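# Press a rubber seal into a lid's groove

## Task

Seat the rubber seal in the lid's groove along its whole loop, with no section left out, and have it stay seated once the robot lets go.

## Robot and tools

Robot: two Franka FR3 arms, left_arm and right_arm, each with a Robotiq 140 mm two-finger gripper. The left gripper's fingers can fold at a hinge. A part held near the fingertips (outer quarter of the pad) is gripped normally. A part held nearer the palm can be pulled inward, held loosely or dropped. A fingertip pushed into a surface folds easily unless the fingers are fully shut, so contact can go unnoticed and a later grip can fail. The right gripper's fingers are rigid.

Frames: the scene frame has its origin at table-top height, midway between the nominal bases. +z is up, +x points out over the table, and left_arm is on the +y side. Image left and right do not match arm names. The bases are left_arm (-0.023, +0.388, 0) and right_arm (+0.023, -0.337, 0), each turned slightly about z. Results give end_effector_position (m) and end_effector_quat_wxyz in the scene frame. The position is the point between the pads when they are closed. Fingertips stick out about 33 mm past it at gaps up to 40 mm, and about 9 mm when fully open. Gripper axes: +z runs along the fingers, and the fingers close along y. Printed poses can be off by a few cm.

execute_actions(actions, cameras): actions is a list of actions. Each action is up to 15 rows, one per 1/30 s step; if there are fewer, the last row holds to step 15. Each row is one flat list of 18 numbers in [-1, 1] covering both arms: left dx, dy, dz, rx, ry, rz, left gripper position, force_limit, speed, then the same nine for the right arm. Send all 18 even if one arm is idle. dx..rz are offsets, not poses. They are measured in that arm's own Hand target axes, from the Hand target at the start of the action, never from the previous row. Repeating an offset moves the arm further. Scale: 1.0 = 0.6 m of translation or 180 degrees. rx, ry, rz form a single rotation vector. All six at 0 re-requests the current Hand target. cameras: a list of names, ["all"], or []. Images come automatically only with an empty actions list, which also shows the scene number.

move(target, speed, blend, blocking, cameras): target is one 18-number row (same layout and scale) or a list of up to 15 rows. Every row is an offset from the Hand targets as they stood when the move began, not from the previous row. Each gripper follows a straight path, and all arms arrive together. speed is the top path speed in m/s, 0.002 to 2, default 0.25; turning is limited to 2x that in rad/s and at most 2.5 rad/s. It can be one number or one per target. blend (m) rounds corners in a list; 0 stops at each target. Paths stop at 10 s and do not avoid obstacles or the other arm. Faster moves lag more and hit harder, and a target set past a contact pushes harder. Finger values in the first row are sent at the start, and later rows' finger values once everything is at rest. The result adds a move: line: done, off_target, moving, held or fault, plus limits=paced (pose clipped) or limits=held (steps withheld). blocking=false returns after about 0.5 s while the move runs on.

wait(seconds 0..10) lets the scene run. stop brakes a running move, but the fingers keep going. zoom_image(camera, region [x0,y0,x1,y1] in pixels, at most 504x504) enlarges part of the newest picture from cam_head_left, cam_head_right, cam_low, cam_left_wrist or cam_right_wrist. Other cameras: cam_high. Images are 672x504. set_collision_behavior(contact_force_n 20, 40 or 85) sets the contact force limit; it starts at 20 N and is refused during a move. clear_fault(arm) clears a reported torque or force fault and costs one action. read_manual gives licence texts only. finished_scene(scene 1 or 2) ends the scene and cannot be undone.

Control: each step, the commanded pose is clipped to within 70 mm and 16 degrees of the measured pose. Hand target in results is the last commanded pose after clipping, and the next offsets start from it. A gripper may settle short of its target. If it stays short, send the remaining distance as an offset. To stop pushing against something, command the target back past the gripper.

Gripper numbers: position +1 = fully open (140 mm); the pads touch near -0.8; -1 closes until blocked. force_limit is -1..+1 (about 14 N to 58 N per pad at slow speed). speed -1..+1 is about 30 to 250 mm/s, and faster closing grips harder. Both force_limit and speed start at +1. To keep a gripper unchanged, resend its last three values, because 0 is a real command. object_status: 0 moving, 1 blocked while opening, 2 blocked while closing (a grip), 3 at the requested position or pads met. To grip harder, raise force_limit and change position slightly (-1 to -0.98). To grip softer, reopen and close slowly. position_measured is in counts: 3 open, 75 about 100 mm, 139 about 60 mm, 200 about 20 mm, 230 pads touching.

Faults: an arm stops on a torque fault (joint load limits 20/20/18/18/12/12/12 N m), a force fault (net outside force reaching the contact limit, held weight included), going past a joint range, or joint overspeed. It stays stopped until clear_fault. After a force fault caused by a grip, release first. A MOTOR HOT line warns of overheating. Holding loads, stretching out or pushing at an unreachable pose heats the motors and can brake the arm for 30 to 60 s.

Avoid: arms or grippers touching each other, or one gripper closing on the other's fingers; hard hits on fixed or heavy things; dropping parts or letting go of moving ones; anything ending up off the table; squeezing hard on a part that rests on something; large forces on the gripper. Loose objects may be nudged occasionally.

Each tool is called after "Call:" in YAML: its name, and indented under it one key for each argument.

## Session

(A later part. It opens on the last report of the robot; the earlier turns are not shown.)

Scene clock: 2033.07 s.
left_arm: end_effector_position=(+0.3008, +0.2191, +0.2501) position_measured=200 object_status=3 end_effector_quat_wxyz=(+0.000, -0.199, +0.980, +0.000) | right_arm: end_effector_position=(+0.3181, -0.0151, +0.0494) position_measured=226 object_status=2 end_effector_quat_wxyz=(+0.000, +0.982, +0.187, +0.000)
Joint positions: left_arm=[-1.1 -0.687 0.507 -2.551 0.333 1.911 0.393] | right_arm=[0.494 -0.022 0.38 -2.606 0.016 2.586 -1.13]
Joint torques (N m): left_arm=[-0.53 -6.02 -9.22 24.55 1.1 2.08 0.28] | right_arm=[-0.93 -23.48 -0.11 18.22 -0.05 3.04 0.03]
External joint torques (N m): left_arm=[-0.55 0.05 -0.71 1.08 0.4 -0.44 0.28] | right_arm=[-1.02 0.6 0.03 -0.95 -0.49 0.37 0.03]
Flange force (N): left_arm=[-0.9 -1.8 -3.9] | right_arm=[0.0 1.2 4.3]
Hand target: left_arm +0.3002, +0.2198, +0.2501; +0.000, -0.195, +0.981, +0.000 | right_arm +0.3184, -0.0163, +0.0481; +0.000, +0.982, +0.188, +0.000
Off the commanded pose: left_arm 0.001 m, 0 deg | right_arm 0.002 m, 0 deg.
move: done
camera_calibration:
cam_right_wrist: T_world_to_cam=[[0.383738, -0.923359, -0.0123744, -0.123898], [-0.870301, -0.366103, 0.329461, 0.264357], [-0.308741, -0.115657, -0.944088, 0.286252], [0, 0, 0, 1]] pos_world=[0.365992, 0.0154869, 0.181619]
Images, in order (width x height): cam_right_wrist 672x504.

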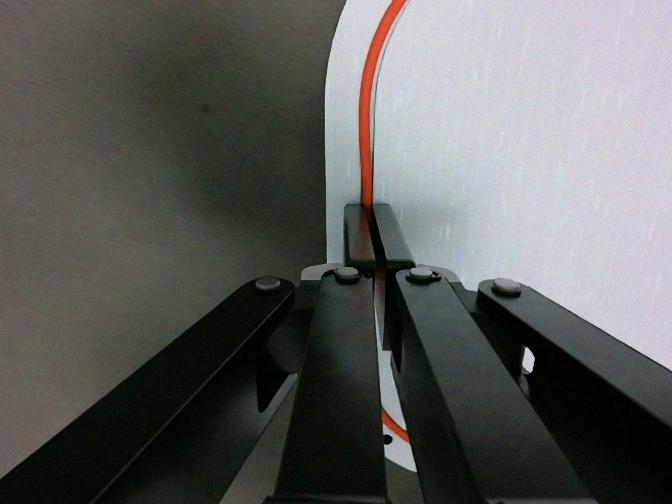

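Call:
move:
  target: [0,0,0,0,0,0,-0.56,-1,-1, 0,0,0.0008,0,0,0,-1,-1,-1]
  speed: 0.015
  cameras: ["cam_right_wrist"]

Call:
zoom_image:
  camera: "cam_right_wrist"
  region: [310, 80, 430, 220]

Scene clock: 2040.47 s.
left_arm: end_effector_position=(+0.3008, +0.2191, +0.2501) position_measured=200 object_status=3 end_effector_quat_wxyz=(+0.000, -0.199, +0.980, +0.000) | right_arm: end_effector_position=(+0.3181, -0.0151, +0.0494) position_measured=226 object_status=2 end_effector_quat_wxyz=(+0.000, +0.982, +0.188, +0.000)
Joint positions: left_arm=[-1.1 -0.687 0.507 -2.551 0.333 1.911 0.393] | right_arm=[0.494 -0.022 0.38 -2.606 0.016 2.586 -1.13]
Joint torques (N m): left_arm=[-0.52 -6.07 -9.19 24.51 1.1 2.08 0.29] | right_arm=[-1.45 -22.78 -0.26 18.18 -0.18 3.21 0.07]
External joint torques (N m): left_arm=[-0.47 -0.03 -0.62 1.08 0.4 -0.44 0.29] | right_arm=[-1.37 1.32 0.05 -1.01 -0.63 0.54 0.07]
Flange force (N): left_arm=[-1.0 -1.4 -3.8] | right_arm=[2.0 0.5 7.2]
Hand target: left_arm +0.3002, +0.2198, +0.2501; +0.000, -0.195, +0.981, +0.000 | right_arm +0.3184, -0.0163, +0.0476; +0.000, +0.982, +0.188, +0.000
Off the commanded pose: left_arm 0.001 m, 0 deg | right_arm 0.002 m, 0 deg.
move: done
camera_calibration:
cam_right_wrist: T_world_to_cam=[[0.383983, -0.92326, -0.0121895, -0.124022], [-0.870271, -0.366292, 0.329331, 0.264372], [-0.308523, -0.115849, -0.944136, 0.286184], [0, 0, 0, 1]] pos_world=[0.365992, 0.0154874, 0.181619]
Images, in order (width x height): cam_right_wrist 672x504.

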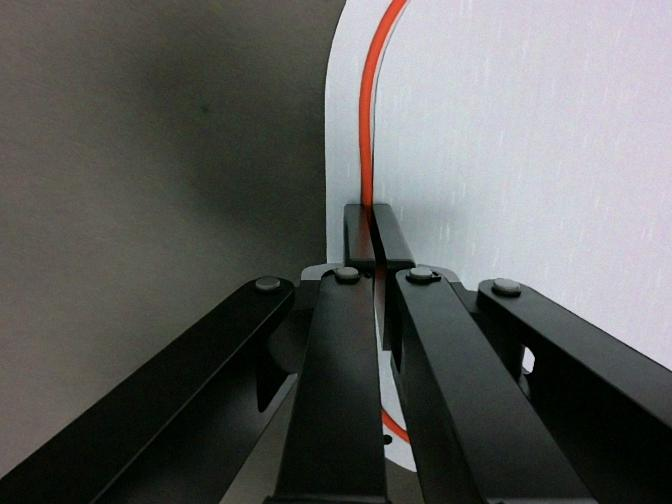

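Scaled by 3.600 from the camera's 672x504 image, which has a finer 960x720 frame.

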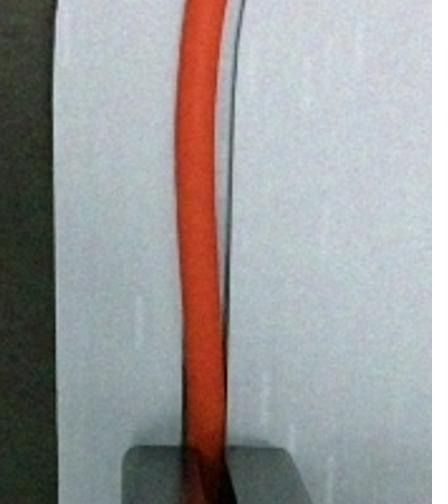

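Call:
move:
  target:
    - [0,0,0,0,0,0,-0.56,-1,-1, 0,0,-0.0006,0,0,0,-1,-1,-1]
    - [0,0,0,0,0,0,-0.56,-1,-1, 0,0,-0.0006,0,0,0,-0.736,-1,-1]
  speed: 0.015
  cameras: ["cam_right_wrist"]

Call:
zoom_image:
  camera: "cam_right_wrist"
  region: [310, 80, 430, 220]

Scene clock: 2052.67 s.
left_arm: end_effector_position=(+0.3008, +0.2191, +0.2501) position_measured=200 object_status=3 end_effector_quat_wxyz=(+0.000, -0.199, +0.980, +0.000) | right_arm: end_effector_position=(+0.3186, -0.0156, +0.0494) position_measured=221 object_status=3 end_effector_quat_wxyz=(+0.000, +0.982, +0.187, +0.000)
Joint positions: left_arm=[-1.1 -0.687 0.507 -2.551 0.333 1.911 0.393] | right_arm=[0.493 -0.022 0.379 -2.606 0.015 2.586 -1.13]
Joint torques (N m): left_arm=[-0.55 -6.03 -9.22 24.56 1.09 2.08 0.25] | right_arm=[-0.35 -22.68 0.33 18.28 0.1 3.32 0.08]
External joint torques (N m): left_arm=[-0.58 0.05 -0.72 1.08 0.39 -0.45 0.25] | right_arm=[-0.28 1.35 0.63 -0.82 -0.34 0.67 0.08]
Flange force (N): left_arm=[-0.9 -1.9 -3.9] | right_arm=[1.0 -1.1 6.8]
Hand target: left_arm +0.3002, +0.2198, +0.2501; +0.000, -0.195, +0.981, +0.000 | right_arm +0.3184, -0.0163, +0.0480; +0.000, +0.982, +0.188, +0.000
Off the commanded pose: left_arm 0.001 m, 0 deg | right_arm 0.002 m, 0 deg.
move: done
camera_calibration:
cam_right_wrist: T_world_to_cam=[[0.383083, -0.923636, -0.0119964, -0.124379], [-0.870696, -0.365401, 0.329196, 0.264792], [-0.308441, -0.115664, -0.944185, 0.286257], [0, 0, 0, 1]] pos_world=[0.366494, 0.0149841, 0.18162]
Images, in order (width x height): cam_right_wrist 672x504.

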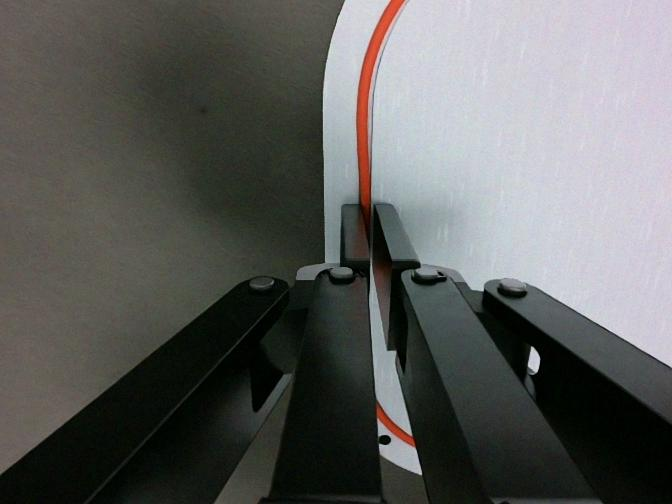

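Scaled by 3.600 from the camera's 672x504 image, which has a finer 960x720 frame.

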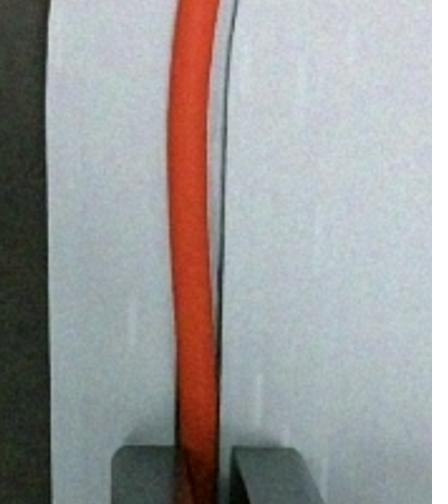

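Call:
move:
  target:
    - [0,0,0,0,0,0,-0.56,-1,-1, 0,0,-0.0033,0,0,0,-0.736,-1,-1]
    - [0,0,0,0,0,0,-0.56,-1,-1, 0,-0.0025,-0.0033,0,0,0,-0.736,-1,-1]
  speed: 0.015
  cameras: ["cam_right_wrist"]

Call:
zoom_image:
  camera: "cam_right_wrist"
  region: [310, 80, 430, 220]

Scene clock: 2064.57 s.
left_arm: end_effector_position=(+0.3008, +0.2191, +0.2501) position_measured=200 object_status=3 end_effector_quat_wxyz=(+0.000, -0.199, +0.980, +0.000) | right_arm: end_effector_position=(+0.3187, -0.0154, +0.0500) position_measured=221 object_status=3 end_effector_quat_wxyz=(+0.000, +0.982, +0.188, +0.001)
Joint positions: left_arm=[-1.1 -0.687 0.507 -2.551 0.333 1.911 0.393] | right_arm=[0.493 -0.023 0.38 -2.606 0.015 2.586 -1.13]
Joint torques (N m): left_arm=[-0.56 -5.98 -9.21 24.52 1.1 2.07 0.26] | right_arm=[-0.47 -24.34 0.57 19.24 0.33 2.47 0.11]
External joint torques (N m): left_arm=[-0.59 0.06 -0.75 1.11 0.4 -0.44 0.26] | right_arm=[-0.45 -0.27 0.83 0.05 -0.11 -0.2 0.11]
Flange force (N): left_arm=[-0.9 -1.9 -4.0] | right_arm=[-0.3 -0.7 -0.9]
Hand target: left_arm +0.3002, +0.2198, +0.2501; +0.000, -0.195, +0.981, +0.000 | right_arm +0.3179, -0.0150, +0.0500; +0.000, +0.982, +0.188, +0.000
Off the commanded pose: left_arm 0.001 m, 0 deg | right_arm 0.001 m, 0 deg.
move: done
camera_calibration:
cam_right_wrist: T_world_to_cam=[[0.383824, -0.92333, -0.0118701, -0.124315], [-0.870731, -0.366179, 0.328238, 0.26473], [-0.307419, -0.11565, -0.944521, 0.286487], [0, 0, 0, 1]] pos_world=[0.366295, 0.0152872, 0.182223]
Images, in order (width x height): cam_right_wrist 672x504.

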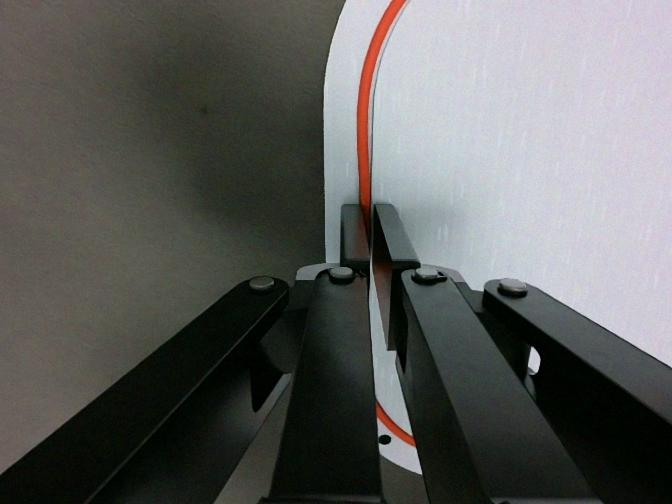

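Scaled by 3.600 from the camera's 672x504 image, which has a finer 960x720 frame.

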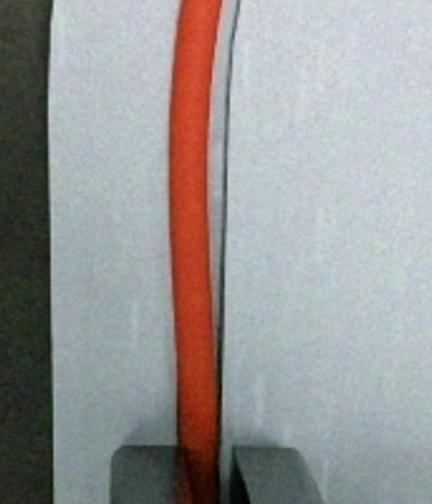

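Call:
move:
  target: [0,0,0,0,0,0,-0.56,-1,-1, 0,-0.0015,-0.0015,0,0,0,-0.736,-1,-1]
  speed: 0.015
  cameras: ["cam_right_wrist"]

Call:
zoom_image:
  camera: "cam_right_wrist"
  region: [310, 80, 430, 220]

Scene clock: 2073.40 s.
left_arm: end_effector_position=(+0.3008, +0.2191, +0.2501) position_measured=200 object_status=3 end_effector_quat_wxyz=(+0.000, -0.199, +0.980, +0.000) | right_arm: end_effector_position=(+0.3180, -0.0148, +0.0502) position_measured=221 object_status=3 end_effector_quat_wxyz=(+0.000, +0.982, +0.189, +0.000)
Joint positions: left_arm=[-1.1 -0.687 0.507 -2.551 0.333 1.911 0.393] | right_arm=[0.493 -0.023 0.382 -2.605 0.015 2.583 -1.13]
Joint torques (N m): left_arm=[-0.53 -6 -9.22 24.59 1.1 2.09 0.27] | right_arm=[-0.5 -24.77 0.89 19.32 0.32 2.47 0.18]
External joint torques (N m): left_arm=[-0.49 0.03 -0.67 1.18 0.41 -0.43 0.27] | right_arm=[-0.48 -0.78 1.17 0.12 -0.13 -0.19 0.18]
Flange force (N): left_arm=[-1.1 -1.9 -4.0] | right_arm=[-1.5 -0.7 -2.2]
Hand target: left_arm +0.3002, +0.2198, +0.2501; +0.000, -0.195, +0.981, +0.000 | right_arm +0.3175, -0.0141, +0.0509; +0.000, +0.982, +0.188, +0.000
Off the commanded pose: left_arm 0.001 m, 0 deg | right_arm 0.001 m, 0 deg.
move: done
camera_calibration:
cam_right_wrist: T_world_to_cam=[[0.385691, -0.922559, -0.0112734, -0.124142], [-0.869693, -0.367615, 0.329383, 0.263867], [-0.308019, -0.117236, -0.944129, 0.286753], [0, 0, 0, 1]] pos_world=[0.365689, 0.0160911, 0.182419]
Images, in order (width x height): cam_right_wrist 672x504.

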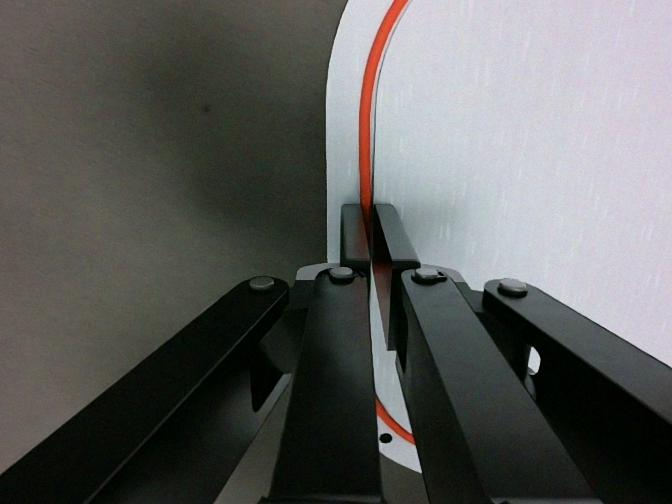

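Scaled by 3.600 from the camera's 672x504 image, which has a finer 960x720 frame.

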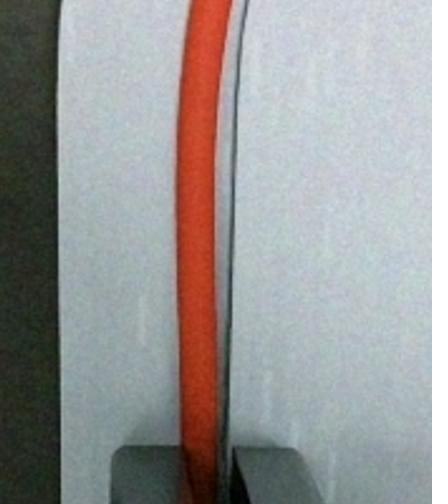

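Call:
move:
  target:
    - [0,0,0,0,0,0,-0.56,-1,-1, 0,0,-0.001,0,0,0,-0.6,-1,-1]
    - [0,0,0,0,0,0,-0.56,-1,-1, 0,0,-0.1,0,0,0,-0.6,-1,-1]
    - [0,0,0,0,0,0,-0.56,-1,-1, 0,0,-0.1,0,0,0,-1,-1,-0.5]
  speed: 0.05
  cameras: ["cam_right_wrist"]

Scene clock: 2145.30 s.
left_arm: end_effector_position=(+0.3008, +0.2191, +0.2501) position_measured=200 object_status=3 end_effector_quat_wxyz=(+0.000, -0.199, +0.980, +0.000) | right_arm: end_effector_position=(+0.3181, -0.0146, +0.1103) position_measured=232 object_status=3 end_effector_quat_wxyz=(+0.001, +0.982, +0.187, +0.001)
Joint positions: left_arm=[-1.1 -0.687 0.507 -2.551 0.333 1.911 0.393] | right_arm=[0.51 -0.173 0.369 -2.567 0.088 2.403 -1.18]
Joint torques (N m): left_arm=[-0.55 -6.01 -9.2 24.55 1.09 2.08 0.25] | right_arm=[-0.28 -22.14 -1.47 21.67 0.71 2.5 -0.26]
External joint torques (N m): left_arm=[-0.51 0.07 -0.63 1.07 0.4 -0.45 0.25] | right_arm=[-0.27 -0.7 0.35 0.09 0.14 -0.17 -0.26]
Flange force (N): left_arm=[-1.1 -1.8 -3.8] | right_arm=[-1.8 1.1 -2.2]
Hand target: left_arm +0.3002, +0.2198, +0.2501; +0.000, -0.195, +0.981, +0.000 | right_arm +0.3175, -0.0141, +0.1109; +0.000, +0.982, +0.188, +0.000
Off the commanded pose: left_arm 0.001 m, 0 deg | right_arm 0.001 m, 0 deg.
move: done
camera_calibration:
cam_right_wrist: T_world_to_cam=[[0.382105, -0.924072, -0.00931702, -0.122437], [-0.871595, -0.36372, 0.32868, 0.244982], [-0.307113, -0.11747, -0.944395, 0.343164], [0, 0, 0, 1]] pos_world=[0.365699, 0.0162756, 0.242421]
Images, in order (width x height): cam_right_wrist 672x504.

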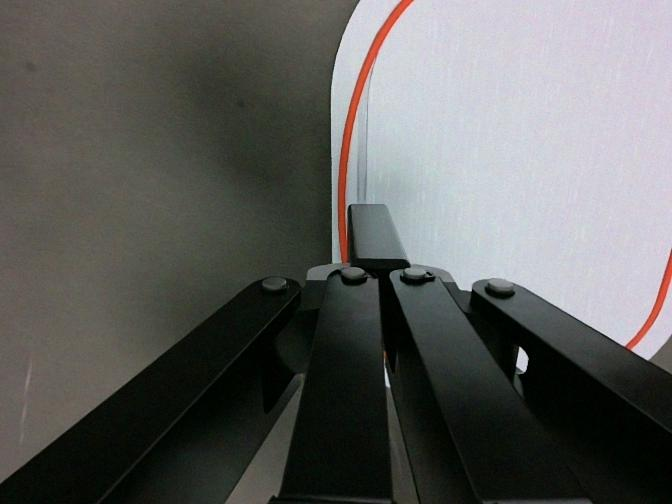

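Call:
execute_actions:
  actions: []
  cameras: ["cam_head_left", "cam_high", "cam_low", "cam_left_wrist"]

Scene clock: 2149.83 s.
left_arm: end_effector_position=(+0.3008, +0.2191, +0.2501) position_measured=200 object_status=3 end_effector_quat_wxyz=(+0.000, -0.199, +0.980, +0.000) | right_arm: end_effector_position=(+0.3181, -0.0146, +0.1103) position_measured=232 object_status=3 end_effector_quat_wxyz=(+0.001, +0.982, +0.187, +0.001)
Joint positions: left_arm=[-1.1 -0.687 0.507 -2.551 0.333 1.911 0.393] | right_arm=[0.51 -0.173 0.369 -2.567 0.088 2.403 -1.18]
Joint velocities: within noise
Joint torques (N m): left_arm=[-0.54 -6.05 -9.21 24.53 1.09 2.09 0.28] | right_arm=[-0.32 -22.15 -1.47 21.66 0.73 2.49 -0.17]
External joint torques (N m): left_arm=[-0.5 0.03 -0.64 1.04 0.4 -0.44 0.28] | right_arm=[-0.32 -0.72 0.34 0.07 0.17 -0.18 -0.17]
Flange force (N): left_arm=[-1.0 -1.6 -3.7] | right_arm=[-1.9 1.1 -2.2]
Hand target: left_arm +0.3002, +0.2198, +0.2501; +0.000, -0.195, +0.981, +0.000 | right_arm +0.3175, -0.0141, +0.1109; +0.000, +0.982, +0.188, +0.000
Tool commands: left_gripper/position=-0.56 left_gripper/force_limit=-1.0 left_gripper/speed=-1.0 right_gripper/position=-1.0 right_gripper/force_limit=-1.0 right_gripper/speed=-0.5
Off the commanded pose: left_arm 0.001 m, 0 deg | right_arm 0.001 m, 0 deg.
camera_calibration:
cam_left_wrist: T_world_to_cam=[[-0.371996, 0.928206, 0.00728314, -0.0846368], [0.872275, 0.346876, 0.344694, -0.422925], [0.31742, 0.134578, -0.938687, 0.254548], [0, 0, 0, 1]] pos_world=[0.256624, 0.191006, 0.385337]
Images, in order (width x height): cam_head_left 672x504, cam_high 672x504, cam_low 672x504, cam_left_wrist 672x504.

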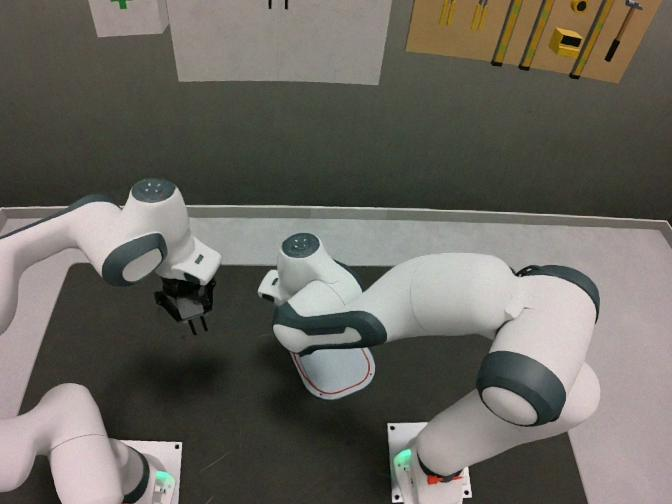

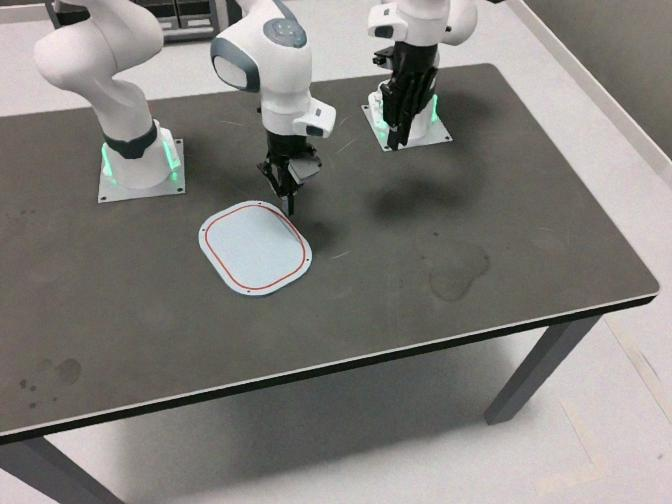

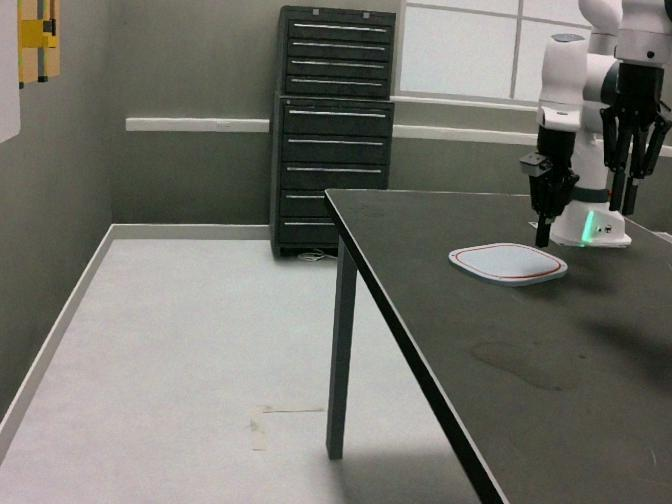

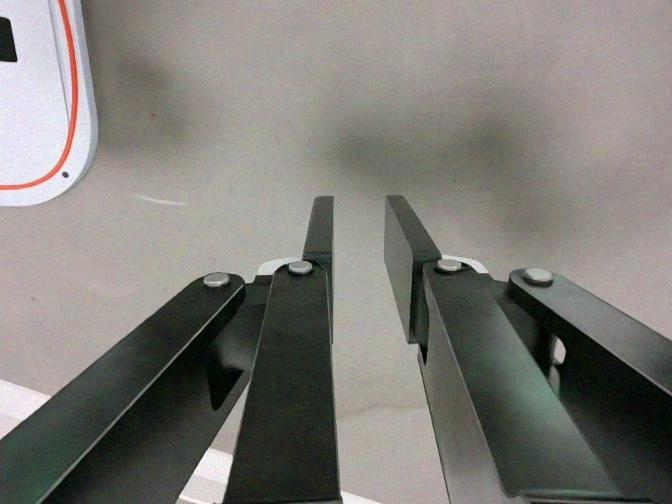

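Call:
zoom_image:
  camera: "cam_high"
  region: [180, 180, 340, 310]

Call:
zoom_image:
  camera: "cam_left_wrist"
  region: [0, 0, 130, 220]

Scaled by 3.150 from the camera's 672x504 image, which has a finer 960x720 frame.

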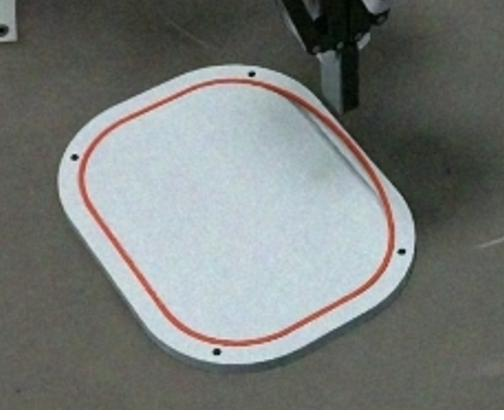

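Scaled by 2.291 from the camera's 672x504 image, which has a finer 960x720 frame.

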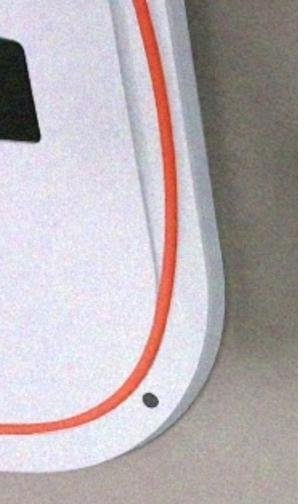

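Call:
move:
  target: [0,0,0,0,0,0,-0.56,-1,-1, 0.105,0.2958,0.018,0,0,-0.0789,-1,-1,-0.5]
  speed: 0.15
  cameras: ["cam_right_wrist"]

Scene clock: 2171.10 s.
left_arm: end_effector_position=(+0.3008, +0.2191, +0.2501) position_measured=200 object_status=3 end_effector_quat_wxyz=(+0.000, -0.199, +0.980, +0.000) | right_arm: end_effector_position=(+0.4413, -0.1567, +0.1004) position_measured=232 object_status=3 end_effector_quat_wxyz=(+0.002, +0.952, +0.306, +0.000)
Joint positions: left_arm=[-1.1 -0.687 0.507 -2.551 0.333 1.911 0.393] | right_arm=[0.401 -0.09 0.052 -2.517 0.002 2.426 -1.784]
Joint velocities: left_arm=[within noise] | right_arm=[-0.001 0 0 -0.001 -0.001 0 -0.005]
Joint torques (N m): left_arm=[-0.57 -6 -9.25 24.55 1.11 2.09 0.25] | right_arm=[-0.28 -25.77 0.08 21.64 0.74 2.73 -0.25]
External joint torques (N m): left_arm=[-0.57 0.04 -0.75 1.1 0.41 -0.43 0.25] | right_arm=[-0.34 0.23 0.25 0.26 0.14 0.07 -0.25]
Flange force (N): left_arm=[-0.8 -1.8 -3.9] | right_arm=[1.2 0.8 0.5]
Hand target: left_arm +0.3002, +0.2198, +0.2501; +0.000, -0.195, +0.981, +0.000 | right_arm +0.4416, -0.1557, +0.1002; +0.000, +0.951, +0.308, +0.000
Off the commanded pose: left_arm 0.001 m, 0 deg | right_arm 0.001 m, 0 deg.
move: done
camera_calibration:
cam_right_wrist: T_world_to_cam=[[0.595913, -0.803, -0.00891407, -0.376364], [-0.756001, -0.564709, 0.331007, 0.221165], [-0.270832, -0.190512, -0.943586, 0.327552], [0, 0, 0, 1]] pos_world=[0.480193, -0.114923, 0.232512]
Images, in order (width x height): cam_right_wrist 672x504.

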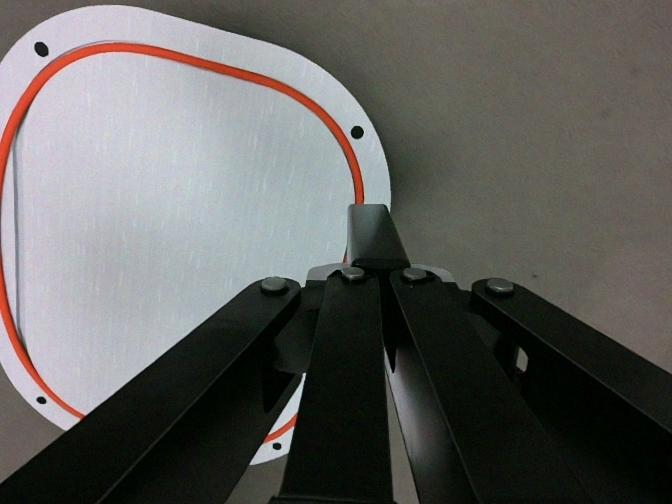

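Call:
zoom_image:
  camera: "cam_right_wrist"
  region: [240, 50, 400, 230]

Call:
zoom_image:
  camera: "cam_right_wrist"
  region: [0, 20, 250, 200]

Scaled by 2.800 from the camera's 672x504 image, which has a finer 960x720 frame.

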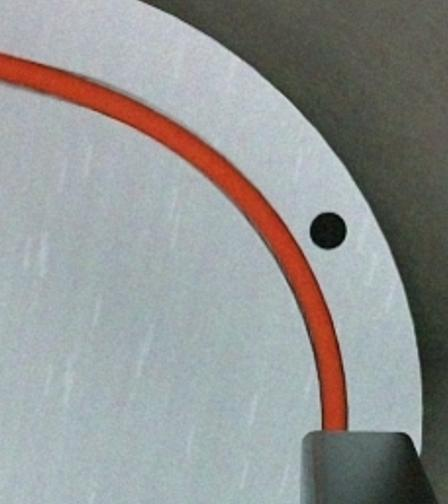

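Scaled by 2.016 from the camera's 672x504 image, which has a finer 960x720 frame.

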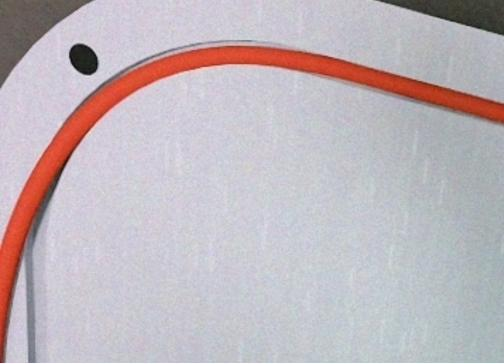

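Call:
move:
  target: [0,0,0,0,0,0,-0.56,-1,-1, 0,0.002,0.0633,0,0,0,-1,-1,-0.5]
  speed: 0.08
  cameras: ["cam_right_wrist"]

Call:
zoom_image:
  camera: "cam_right_wrist"
  region: [280, 80, 420, 220]

Scene clock: 2190.87 s.
left_arm: end_effector_position=(+0.3008, +0.2191, +0.2501) position_measured=200 object_status=3 end_effector_quat_wxyz=(+0.000, -0.199, +0.980, +0.000) | right_arm: end_effector_position=(+0.4417, -0.1558, +0.0629) position_measured=232 object_status=3 end_effector_quat_wxyz=(+0.000, +0.952, +0.306, -0.001)
Joint positions: left_arm=[-1.1 -0.687 0.507 -2.551 0.333 1.911 0.393] | right_arm=[0.401 -0.004 0.051 -2.537 0.002 2.532 -1.786]
Joint velocities: left_arm=[within noise] | right_arm=[0 -0.001 -0.001 0.001 0 0.004 -0.001]
Joint torques (N m): left_arm=[-0.58 -6.08 -9.19 24.56 1.09 2.09 0.26] | right_arm=[-0.65 -27.44 0.24 19.62 0.09 3.01 -0.1]
External joint torques (N m): left_arm=[-0.54 -0.05 -0.66 1.14 0.4 -0.42 0.26] | right_arm=[-0.59 0.11 0.31 -0.26 -0.43 0.37 -0.1]
Flange force (N): left_arm=[-0.9 -1.6 -4.0] | right_arm=[-0.8 0.4 1.5]
Hand target: left_arm +0.3002, +0.2198, +0.2501; +0.000, -0.195, +0.981, +0.000 | right_arm +0.4423, -0.1567, +0.0622; +0.000, +0.951, +0.308, +0.000
Off the commanded pose: left_arm 0.001 m, 0 deg | right_arm 0.001 m, 0 deg.
move: done
camera_calibration:
cam_right_wrist: T_world_to_cam=[[0.596751, -0.802321, -0.0130415, -0.37624], [-0.754765, -0.566749, 0.33034, 0.233526], [-0.27243, -0.187288, -0.943772, 0.293679], [0, 0, 0, 1]] pos_world=[0.480786, -0.114512, 0.195116]
Images, in order (width x height): cam_right_wrist 672x504.

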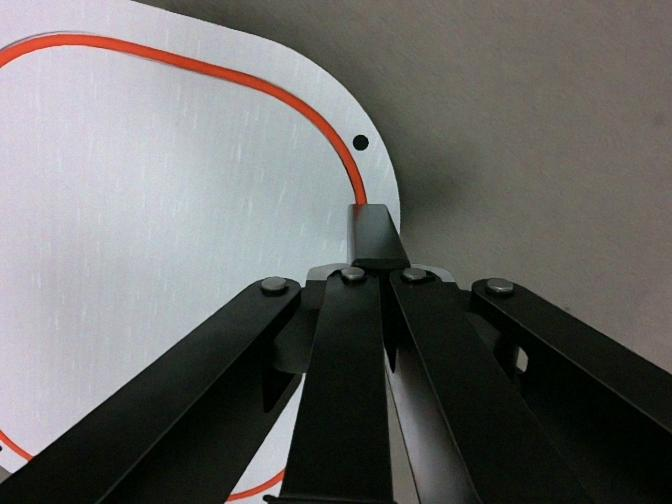

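Scaled by 3.600 from the camera's 672x504 image, which has a finer 960x720 frame.

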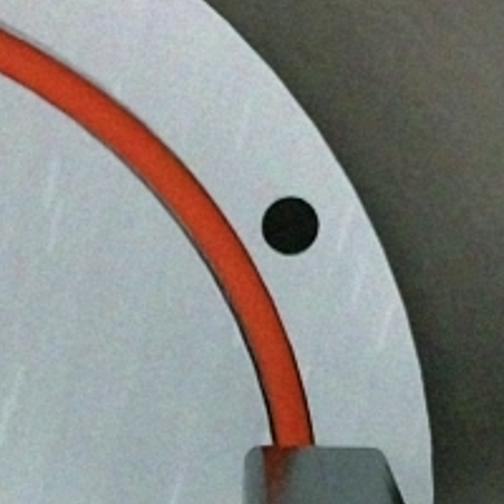

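Call:
move:
  target: [0,0,0,0,0,0,-0.56,-1,-1, 0,0,0.0243,0,0,0,-1,-1,-0.5]
  speed: 0.015
  cameras: ["cam_right_wrist"]

Call:
zoom_image:
  camera: "cam_right_wrist"
  region: [280, 80, 420, 220]

Scene clock: 2201.13 s.
left_arm: end_effector_position=(+0.3008, +0.2191, +0.2501) position_measured=200 object_status=3 end_effector_quat_wxyz=(+0.000, -0.199, +0.980, +0.000) | right_arm: end_effector_position=(+0.4426, -0.1557, +0.0501) position_measured=232 object_status=3 end_effector_quat_wxyz=(+0.000, +0.952, +0.307, +0.000)
Joint positions: left_arm=[-1.1 -0.687 0.507 -2.551 0.333 1.911 0.393] | right_arm=[0.401 0.028 0.05 -2.54 -0.001 2.569 -1.786]
Joint velocities: left_arm=[within noise] | right_arm=[0.001 0 -0.002 0 0 0.004 -0.001]
Joint torques (N m): left_arm=[-0.52 -6.04 -9.19 24.56 1.09 2.09 0.3] | right_arm=[-0.83 -26.09 0.4 18.3 0.06 3.36 0]
External joint torques (N m): left_arm=[-0.57 0.02 -0.73 1.16 0.39 -0.42 0.3] | right_arm=[-0.9 2.15 0.26 -1.11 -0.43 0.7 0]
Flange force (N): left_arm=[-1.0 -1.9 -4.0] | right_arm=[1.0 1.0 7.7]
Hand target: left_arm +0.3002, +0.2198, +0.2501; +0.000, -0.195, +0.981, +0.000 | right_arm +0.4423, -0.1568, +0.0477; +0.000, +0.951, +0.308, +0.000
Off the commanded pose: left_arm 0.001 m, 0 deg | right_arm 0.003 m, 0 deg.
move: done
camera_calibration:
cam_right_wrist: T_world_to_cam=[[0.598194, -0.801253, -0.0125349, -0.377405], [-0.754268, -0.56826, 0.328877, 0.238195], [-0.270637, -0.187278, -0.944289, 0.281046], [0, 0, 0, 1]] pos_world=[0.481485, -0.114406, 0.182321]
Images, in order (width x height): cam_right_wrist 672x504.

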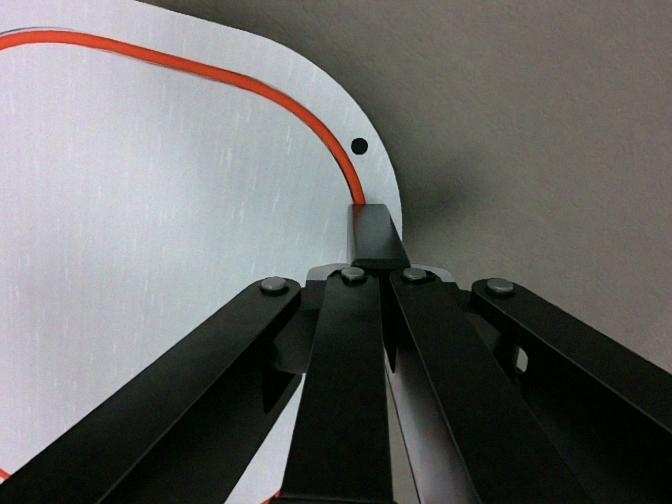

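Scaled by 3.600 from the camera's 672x504 image, which has a finer 960x720 frame.

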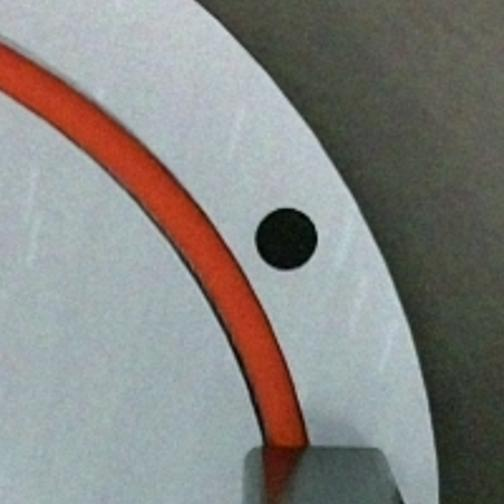

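Call:
move:
  target: [0,0,0,0,0,0,-0.56,-1,-1, 0,-0.0015,0.0012,0,0,0,-1,-1,-0.5]
  speed: 0.015
  cameras: []

Scene clock: 2207.47 s.
left_arm: end_effector_position=(+0.3008, +0.2191, +0.2501) position_measured=200 object_status=3 end_effector_quat_wxyz=(+0.000, -0.199, +0.980, +0.000) | right_arm: end_effector_position=(+0.4427, -0.1557, +0.0500) position_measured=232 object_status=3 end_effector_quat_wxyz=(+0.000, +0.952, +0.307, +0.001)
Joint positions: left_arm=[-1.1 -0.687 0.507 -2.551 0.333 1.911 0.393] | right_arm=[0.401 0.029 0.05 -2.541 -0.001 2.57 -1.786]
Joint torques (N m): left_arm=[-0.55 -6.04 -9.21 24.55 1.1 2.09 0.28] | right_arm=[-0.78 -25.56 0.76 18.01 0.02 3.57 0.17]
External joint torques (N m): left_arm=[-0.56 0.06 -0.69 1.09 0.41 -0.44 0.28] | right_arm=[-0.82 2.58 0.65 -1.37 -0.47 0.92 0.17]
Flange force (N): left_arm=[-1.0 -1.8 -3.9] | right_arm=[1.2 0.1 9.5]
Hand target: left_arm +0.3002, +0.2198, +0.2501; +0.000, -0.195, +0.981, +0.000 | right_arm +0.4418, -0.1560, +0.0469; +0.000, +0.951, +0.308, +0.000
Off the commanded pose: left_arm 0.001 m, 0 deg | right_arm 0.003 m, 0 deg.
move: done
No camera images: "cameras" was empty.

Call:
move:
  target:
    - [0,0,0,0,0,0,-0.56,-1,-1, 0,0,-0.0268,0,0,0,-1,-1,-0.5]
    - [0,0,0,0,0,0,-0.56,-1,-1, 0.0349,-0.0093,-0.0268,0,0,-0.1183,-1,-1,-0.5]
  speed: 0.06
  cameras: ["cam_right_wrist"]

Call:
zoom_image:
  camera: "cam_right_wrist"
  region: [280, 80, 420, 220]

Scene clock: 2226.20 s.
left_arm: end_effector_position=(+0.3008, +0.2191, +0.2501) position_measured=200 object_status=3 end_effector_quat_wxyz=(+0.000, -0.199, +0.980, +0.000) | right_arm: end_effector_position=(+0.4559, -0.1390, +0.0636) position_measured=232 object_status=3 end_effector_quat_wxyz=(+0.000, +0.880, +0.475, +0.001)
Joint positions: left_arm=[-1.1 -0.687 0.507 -2.551 0.333 1.911 0.393] | right_arm=[0.401 0.043 0.071 -2.475 -0.006 2.52 -2.127]
Joint velocities: left_arm=[within noise] | right_arm=[0.001 -0.001 0.001 0.001 0.001 0 -0.007]
Joint torques (N m): left_arm=[-0.56 -6.02 -9.22 24.58 1.1 2.08 0.29] | right_arm=[-0.54 -29.24 0.93 20.33 0.42 2.46 -0.09]
External joint torques (N m): left_arm=[-0.52 -0.02 -0.7 1.17 0.4 -0.44 0.29] | right_arm=[-0.58 0.11 0.76 0.21 -0.13 -0.18 -0.09]
Flange force (N): left_arm=[-1.0 -1.7 -4.1] | right_arm=[0.9 0.6 -0.3]
Hand target: left_arm +0.3002, +0.2198, +0.2501; +0.000, -0.195, +0.981, +0.000 | right_arm +0.4555, -0.1392, +0.0630; +0.000, +0.878, +0.478, +0.000
Off the commanded pose: left_arm 0.001 m, 0 deg | right_arm 0.001 m, 0 deg.
move: done
camera_calibration:
cam_right_wrist: T_world_to_cam=[[0.84514, -0.534446, -0.010341, -0.447359], [-0.502118, -0.800357, 0.327576, 0.106212], [-0.183348, -0.271655, -0.944768, 0.248996], [0, 0, 0, 1]] pos_world=[0.477065, -0.0864401, 0.195825]
Images, in order (width x height): cam_right_wrist 672x504.

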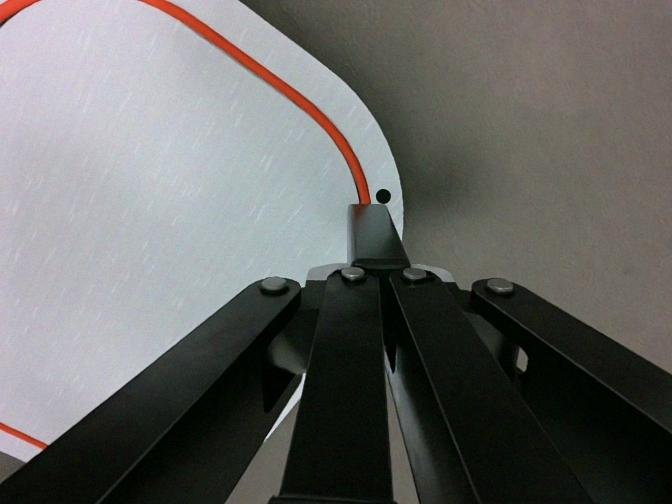

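Scaled by 3.600 from the camera's 672x504 image, which has a finer 960x720 frame.

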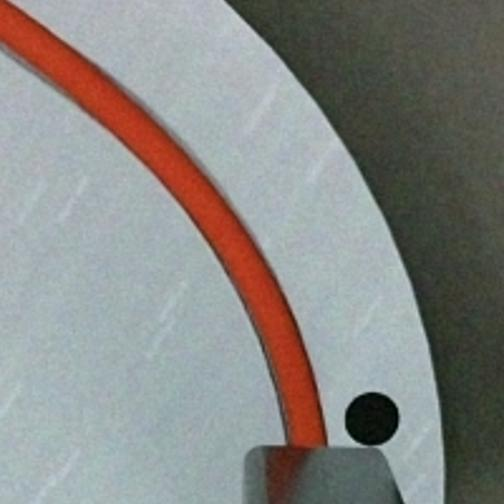

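Call:
move:
  target: [0,0,0,0,0,0,-0.56,-1,-1, 0,0,0.0265,0,0,0,-1,-1,-0.5]
  speed: 0.015
  cameras: ["cam_right_wrist"]

Call:
zoom_image:
  camera: "cam_right_wrist"
  region: [280, 80, 420, 220]

Scene clock: 2235.50 s.
left_arm: end_effector_position=(+0.3008, +0.2191, +0.2501) position_measured=200 object_status=3 end_effector_quat_wxyz=(+0.000, -0.199, +0.980, +0.000) | right_arm: end_effector_position=(+0.4561, -0.1384, +0.0501) position_measured=232 object_status=3 end_effector_quat_wxyz=(+0.000, +0.879, +0.477, +0.001)
Joint positions: left_arm=[-1.1 -0.687 0.507 -2.551 0.333 1.911 0.393] | right_arm=[0.401 0.076 0.071 -2.477 -0.008 2.553 -2.129]
Joint velocities: left_arm=[within noise] | right_arm=[0.001 0.002 -0.001 0 0 0.005 0.001]
Joint torques (N m): left_arm=[-0.52 -5.99 -9.2 24.5 1.08 2.09 0.26] | right_arm=[-1.06 -27.48 0.59 18.47 0 3.4 -0.06]
External joint torques (N m): left_arm=[-0.51 -0.01 -0.71 1.11 0.39 -0.43 0.26] | right_arm=[-1.12 2.57 0.3 -1.18 -0.51 0.76 -0.06]
Flange force (N): left_arm=[-0.9 -1.7 -3.9] | right_arm=[0.9 1.8 8.6]
Hand target: left_arm +0.3002, +0.2198, +0.2501; +0.000, -0.195, +0.981, +0.000 | right_arm +0.4555, -0.1392, +0.0471; +0.000, +0.878, +0.478, +0.000
Off the commanded pose: left_arm 0.001 m, 0 deg | right_arm 0.003 m, 0 deg.
move: done
camera_calibration:
cam_right_wrist: T_world_to_cam=[[0.847149, -0.531224, -0.0118272, -0.447878], [-0.498566, -0.802373, 0.328068, 0.109192], [-0.183767, -0.272026, -0.94458, 0.236659], [0, 0, 0, 1]] pos_world=[0.477349, -0.0859334, 0.182424]
Images, in order (width x height): cam_right_wrist 672x504.

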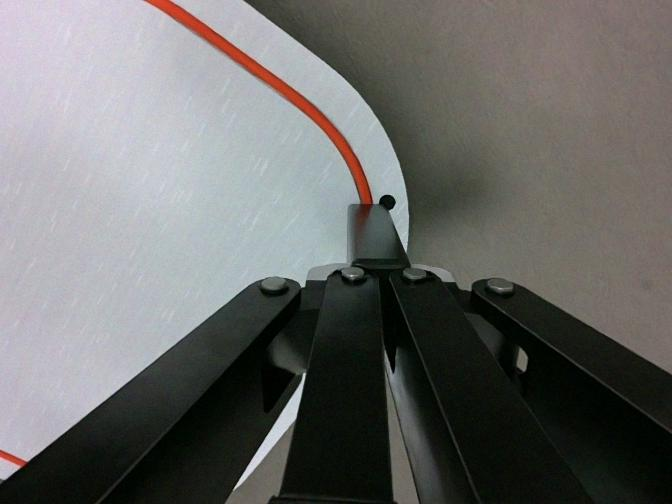

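Scaled by 3.600 from the camera's 672x504 image, which has a finer 960x720 frame.

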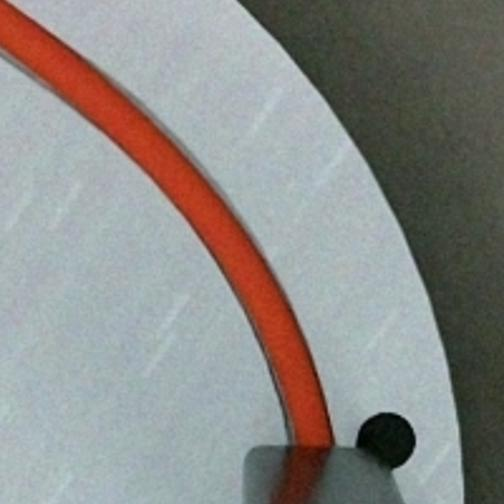

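Call:
move:
  target:
    - [0,0,0,0,0,0,-0.56,-1,-1, 0,0,-0.0265,0,0,0,-1,-1,-0.5]
    - [0,0,0,0,0,0,-0.56,-1,-1, 0.0358,-0.0048,-0.0265,0,0,-0.1194,-1,-1,-0.5]
  speed: 0.06
  cameras: ["cam_right_wrist"]

Call:
zoom_image:
  camera: "cam_right_wrist"
  region: [280, 80, 420, 220]

Scene clock: 2256.33 s.
left_arm: end_effector_position=(+0.3008, +0.2191, +0.2501) position_measured=200 object_status=3 end_effector_quat_wxyz=(+0.000, -0.199, +0.980, +0.000) | right_arm: end_effector_position=(+0.4649, -0.1189, +0.0636) position_measured=232 object_status=3 end_effector_quat_wxyz=(+0.000, +0.776, +0.631, +0.001)
Joint positions: left_arm=[-1.1 -0.687 0.507 -2.551 0.333 1.911 0.393] | right_arm=[0.401 0.085 0.1 -2.418 -0.014 2.505 -2.467]
Joint velocities: left_arm=[within noise] | right_arm=[-0.001 -0.001 -0.001 0 0 0 -0.006]
Joint torques (N m): left_arm=[-0.49 -6.02 -9.2 24.59 1.09 2.09 0.29] | right_arm=[-0.68 -30.78 1 20.5 0.43 2.43 -0.3]
External joint torques (N m): left_arm=[-0.52 0.11 -0.72 1.11 0.39 -0.44 0.29] | right_arm=[-0.5 0.01 0.84 0.24 -0.15 -0.17 -0.31]
Flange force (N): left_arm=[-1.1 -2.0 -3.9] | right_arm=[0.2 1.0 -0.6]
Hand target: left_arm +0.3002, +0.2198, +0.2501; +0.000, -0.195, +0.981, +0.000 | right_arm +0.4647, -0.1196, +0.0630; +0.000, +0.774, +0.634, +0.000
Off the commanded pose: left_arm 0.001 m, 0 deg | right_arm 0.001 m, 0 deg.
move: done
camera_calibration:
cam_right_wrist: T_world_to_cam=[[0.982367, -0.186703, -0.00984592, -0.466675], [-0.173195, -0.9286, 0.328185, -0.0414441], [-0.070416, -0.320693, -0.944562, 0.197781], [0, 0, 0, 1]] pos_world=[0.465196, -0.062188, 0.195823]
Images, in order (width x height): cam_right_wrist 672x504.

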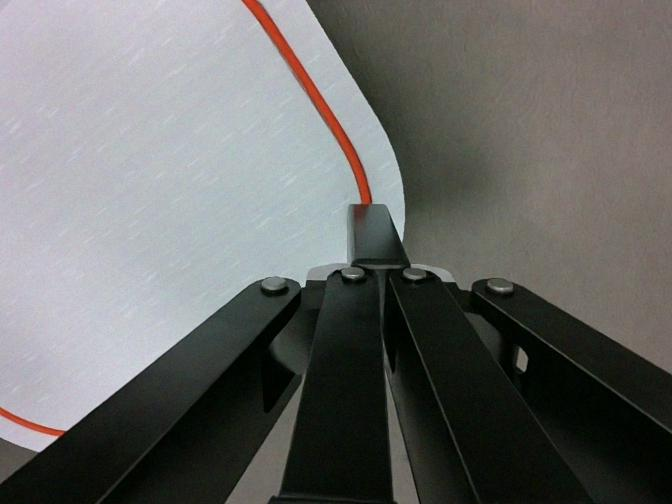

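Scaled by 3.600 from the camera's 672x504 image, which has a finer 960x720 frame.

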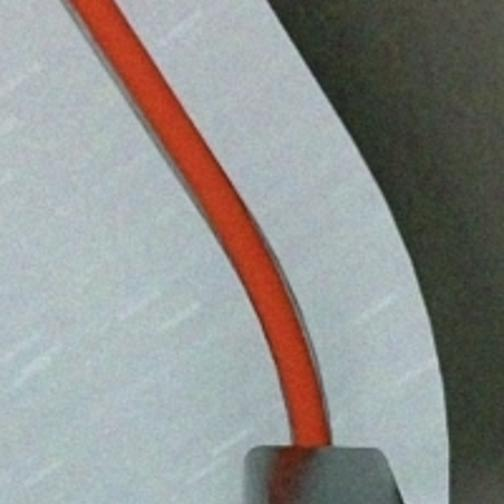

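Call:
move:
  target:
    - [0,0,0,0,0,0,-0.56,-1,-1, 0,0.002,0.01,0,0,0,-1,-1,-0.5]
    - [0,0,0,0,0,0,-0.56,-1,-1, 0,0.002,0.0265,0,0,0,-1,-1,-0.5]
  speed: 0.015
  cameras: ["cam_right_wrist"]

Call:
zoom_image:
  camera: "cam_right_wrist"
  region: [280, 80, 420, 220]

Scene clock: 2267.23 s.
left_arm: end_effector_position=(+0.3008, +0.2191, +0.2501) position_measured=200 object_status=3 end_effector_quat_wxyz=(+0.000, -0.199, +0.980, +0.000) | right_arm: end_effector_position=(+0.4662, -0.1189, +0.0502) position_measured=232 object_status=3 end_effector_quat_wxyz=(+0.000, +0.775, +0.632, +0.001)
Joint positions: left_arm=[-1.1 -0.687 0.507 -2.551 0.333 1.911 0.393] | right_arm=[0.401 0.118 0.098 -2.417 -0.019 2.536 -2.469]
Joint velocities: left_arm=[within noise] | right_arm=[-0.001 0.002 0 0.001 0.003 0.004 0]
Joint torques (N m): left_arm=[-0.55 -6.03 -9.23 24.55 1.09 2.09 0.27] | right_arm=[-1.13 -29.06 0.5 18.94 -0.04 3.36 -0.03]
External joint torques (N m): left_arm=[-0.6 0.03 -0.78 1.09 0.39 -0.43 0.27] | right_arm=[-1.16 2.41 0 -0.85 -0.58 0.76 -0.03]
Flange force (N): left_arm=[-0.7 -1.8 -4.0] | right_arm=[0.4 2.6 7.8]
Hand target: left_arm +0.3002, +0.2198, +0.2501; +0.000, -0.195, +0.981, +0.000 | right_arm +0.4659, -0.1199, +0.0471; +0.000, +0.774, +0.634, +0.000
Off the commanded pose: left_arm 0.001 m, 0 deg | right_arm 0.003 m, 0 deg.
move: done
camera_calibration:
cam_right_wrist: T_world_to_cam=[[0.982915, -0.183686, -0.0117544, -0.467887], [-0.169716, -0.929173, 0.328381, -0.0385003], [-0.0712409, -0.320776, -0.944472, 0.185585], [0, 0, 0, 1]] pos_world=[0.46658, -0.0621867, 0.182423]
Images, in order (width x height): cam_right_wrist 672x504.

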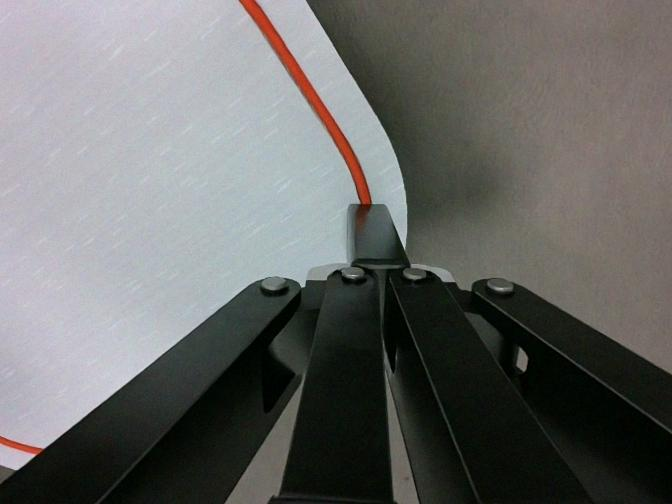

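Scaled by 3.600 from the camera's 672x504 image, which has a finer 960x720 frame.

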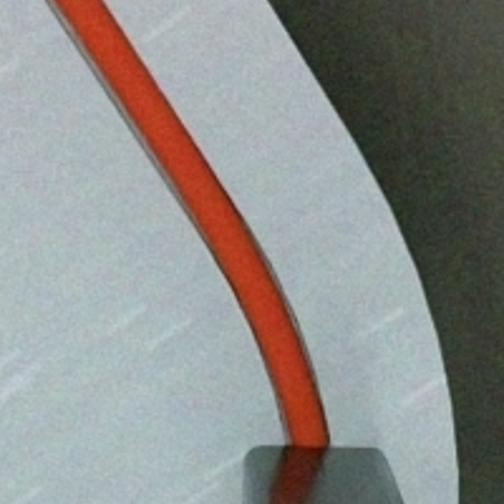

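Call:
move:
  target:
    - [0,0,0,0,0,0,-0.56,-1,-1, 0,0,-0.0265,0,0,0,-1,-1,-0.5]
    - [0,0,0,0,0,0,-0.56,-1,-1, 0.03605,-0.008,-0.0265,0,0,-0.1189,-1,-1,-0.5]
  speed: 0.06
  cameras: ["cam_right_wrist"]

Call:
zoom_image:
  camera: "cam_right_wrist"
  region: [280, 80, 420, 220]

Scene clock: 2288.47 s.
left_arm: end_effector_position=(+0.3008, +0.2191, +0.2501) position_measured=200 object_status=3 end_effector_quat_wxyz=(+0.000, -0.199, +0.980, +0.000) | right_arm: end_effector_position=(+0.4656, -0.0969, +0.0636) position_measured=232 object_status=3 end_effector_quat_wxyz=(+0.000, +0.645, +0.764, +0.001)
Joint positions: left_arm=[-1.1 -0.687 0.507 -2.551 0.333 1.911 0.393] | right_arm=[0.396 0.112 0.143 -2.382 -0.026 2.495 -2.793]
Joint velocities: left_arm=[within noise] | right_arm=[0.001 -0.001 -0.001 -0.001 0 0.001 -0.005]
Joint torques (N m): left_arm=[-0.57 -5.99 -9.21 24.56 1.1 2.09 0.29] | right_arm=[-0.81 -31.61 1.4 20.58 0.42 2.4 -0.2]
External joint torques (N m): left_arm=[-0.54 0.05 -0.69 1.13 0.4 -0.43 0.29] | right_arm=[-0.82 0.02 0.79 0.19 -0.16 -0.18 -0.2]
Flange force (N): left_arm=[-1.1 -1.9 -3.9] | right_arm=[-0.4 0.9 -0.6]
Hand target: left_arm +0.3002, +0.2198, +0.2501; +0.000, -0.195, +0.981, +0.000 | right_arm +0.4654, -0.0977, +0.0630; +0.000, +0.642, +0.766, +0.000
Off the commanded pose: left_arm 0.001 m, 0 deg | right_arm 0.001 m, 0 deg.
move: done
camera_calibration:
cam_right_wrist: T_world_to_cam=[[0.982848, 0.184166, -0.00967411, -0.427576], [0.177062, -0.927666, 0.328761, -0.183951], [0.0515722, -0.324835, -0.944363, 0.147698], [0, 0, 0, 1]] pos_world=[0.445196, -0.0439231, 0.19582]
Images, in order (width x height): cam_right_wrist 672x504.

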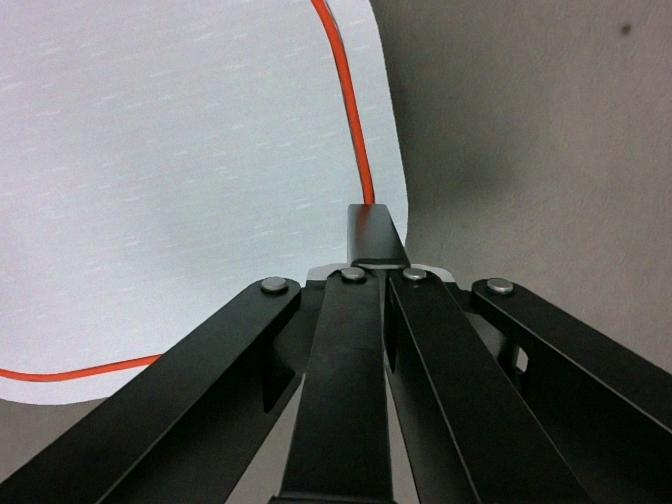

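Scaled by 3.600 from the camera's 672x504 image, which has a finer 960x720 frame.

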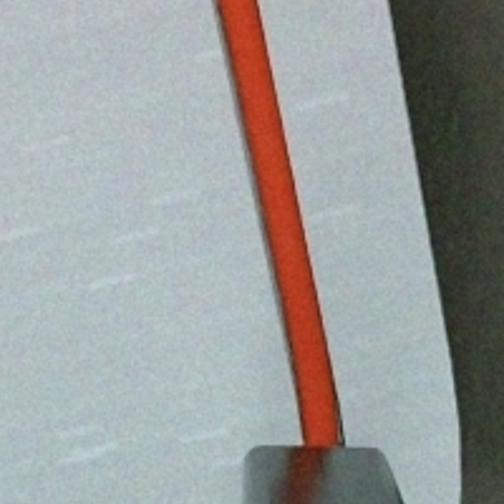

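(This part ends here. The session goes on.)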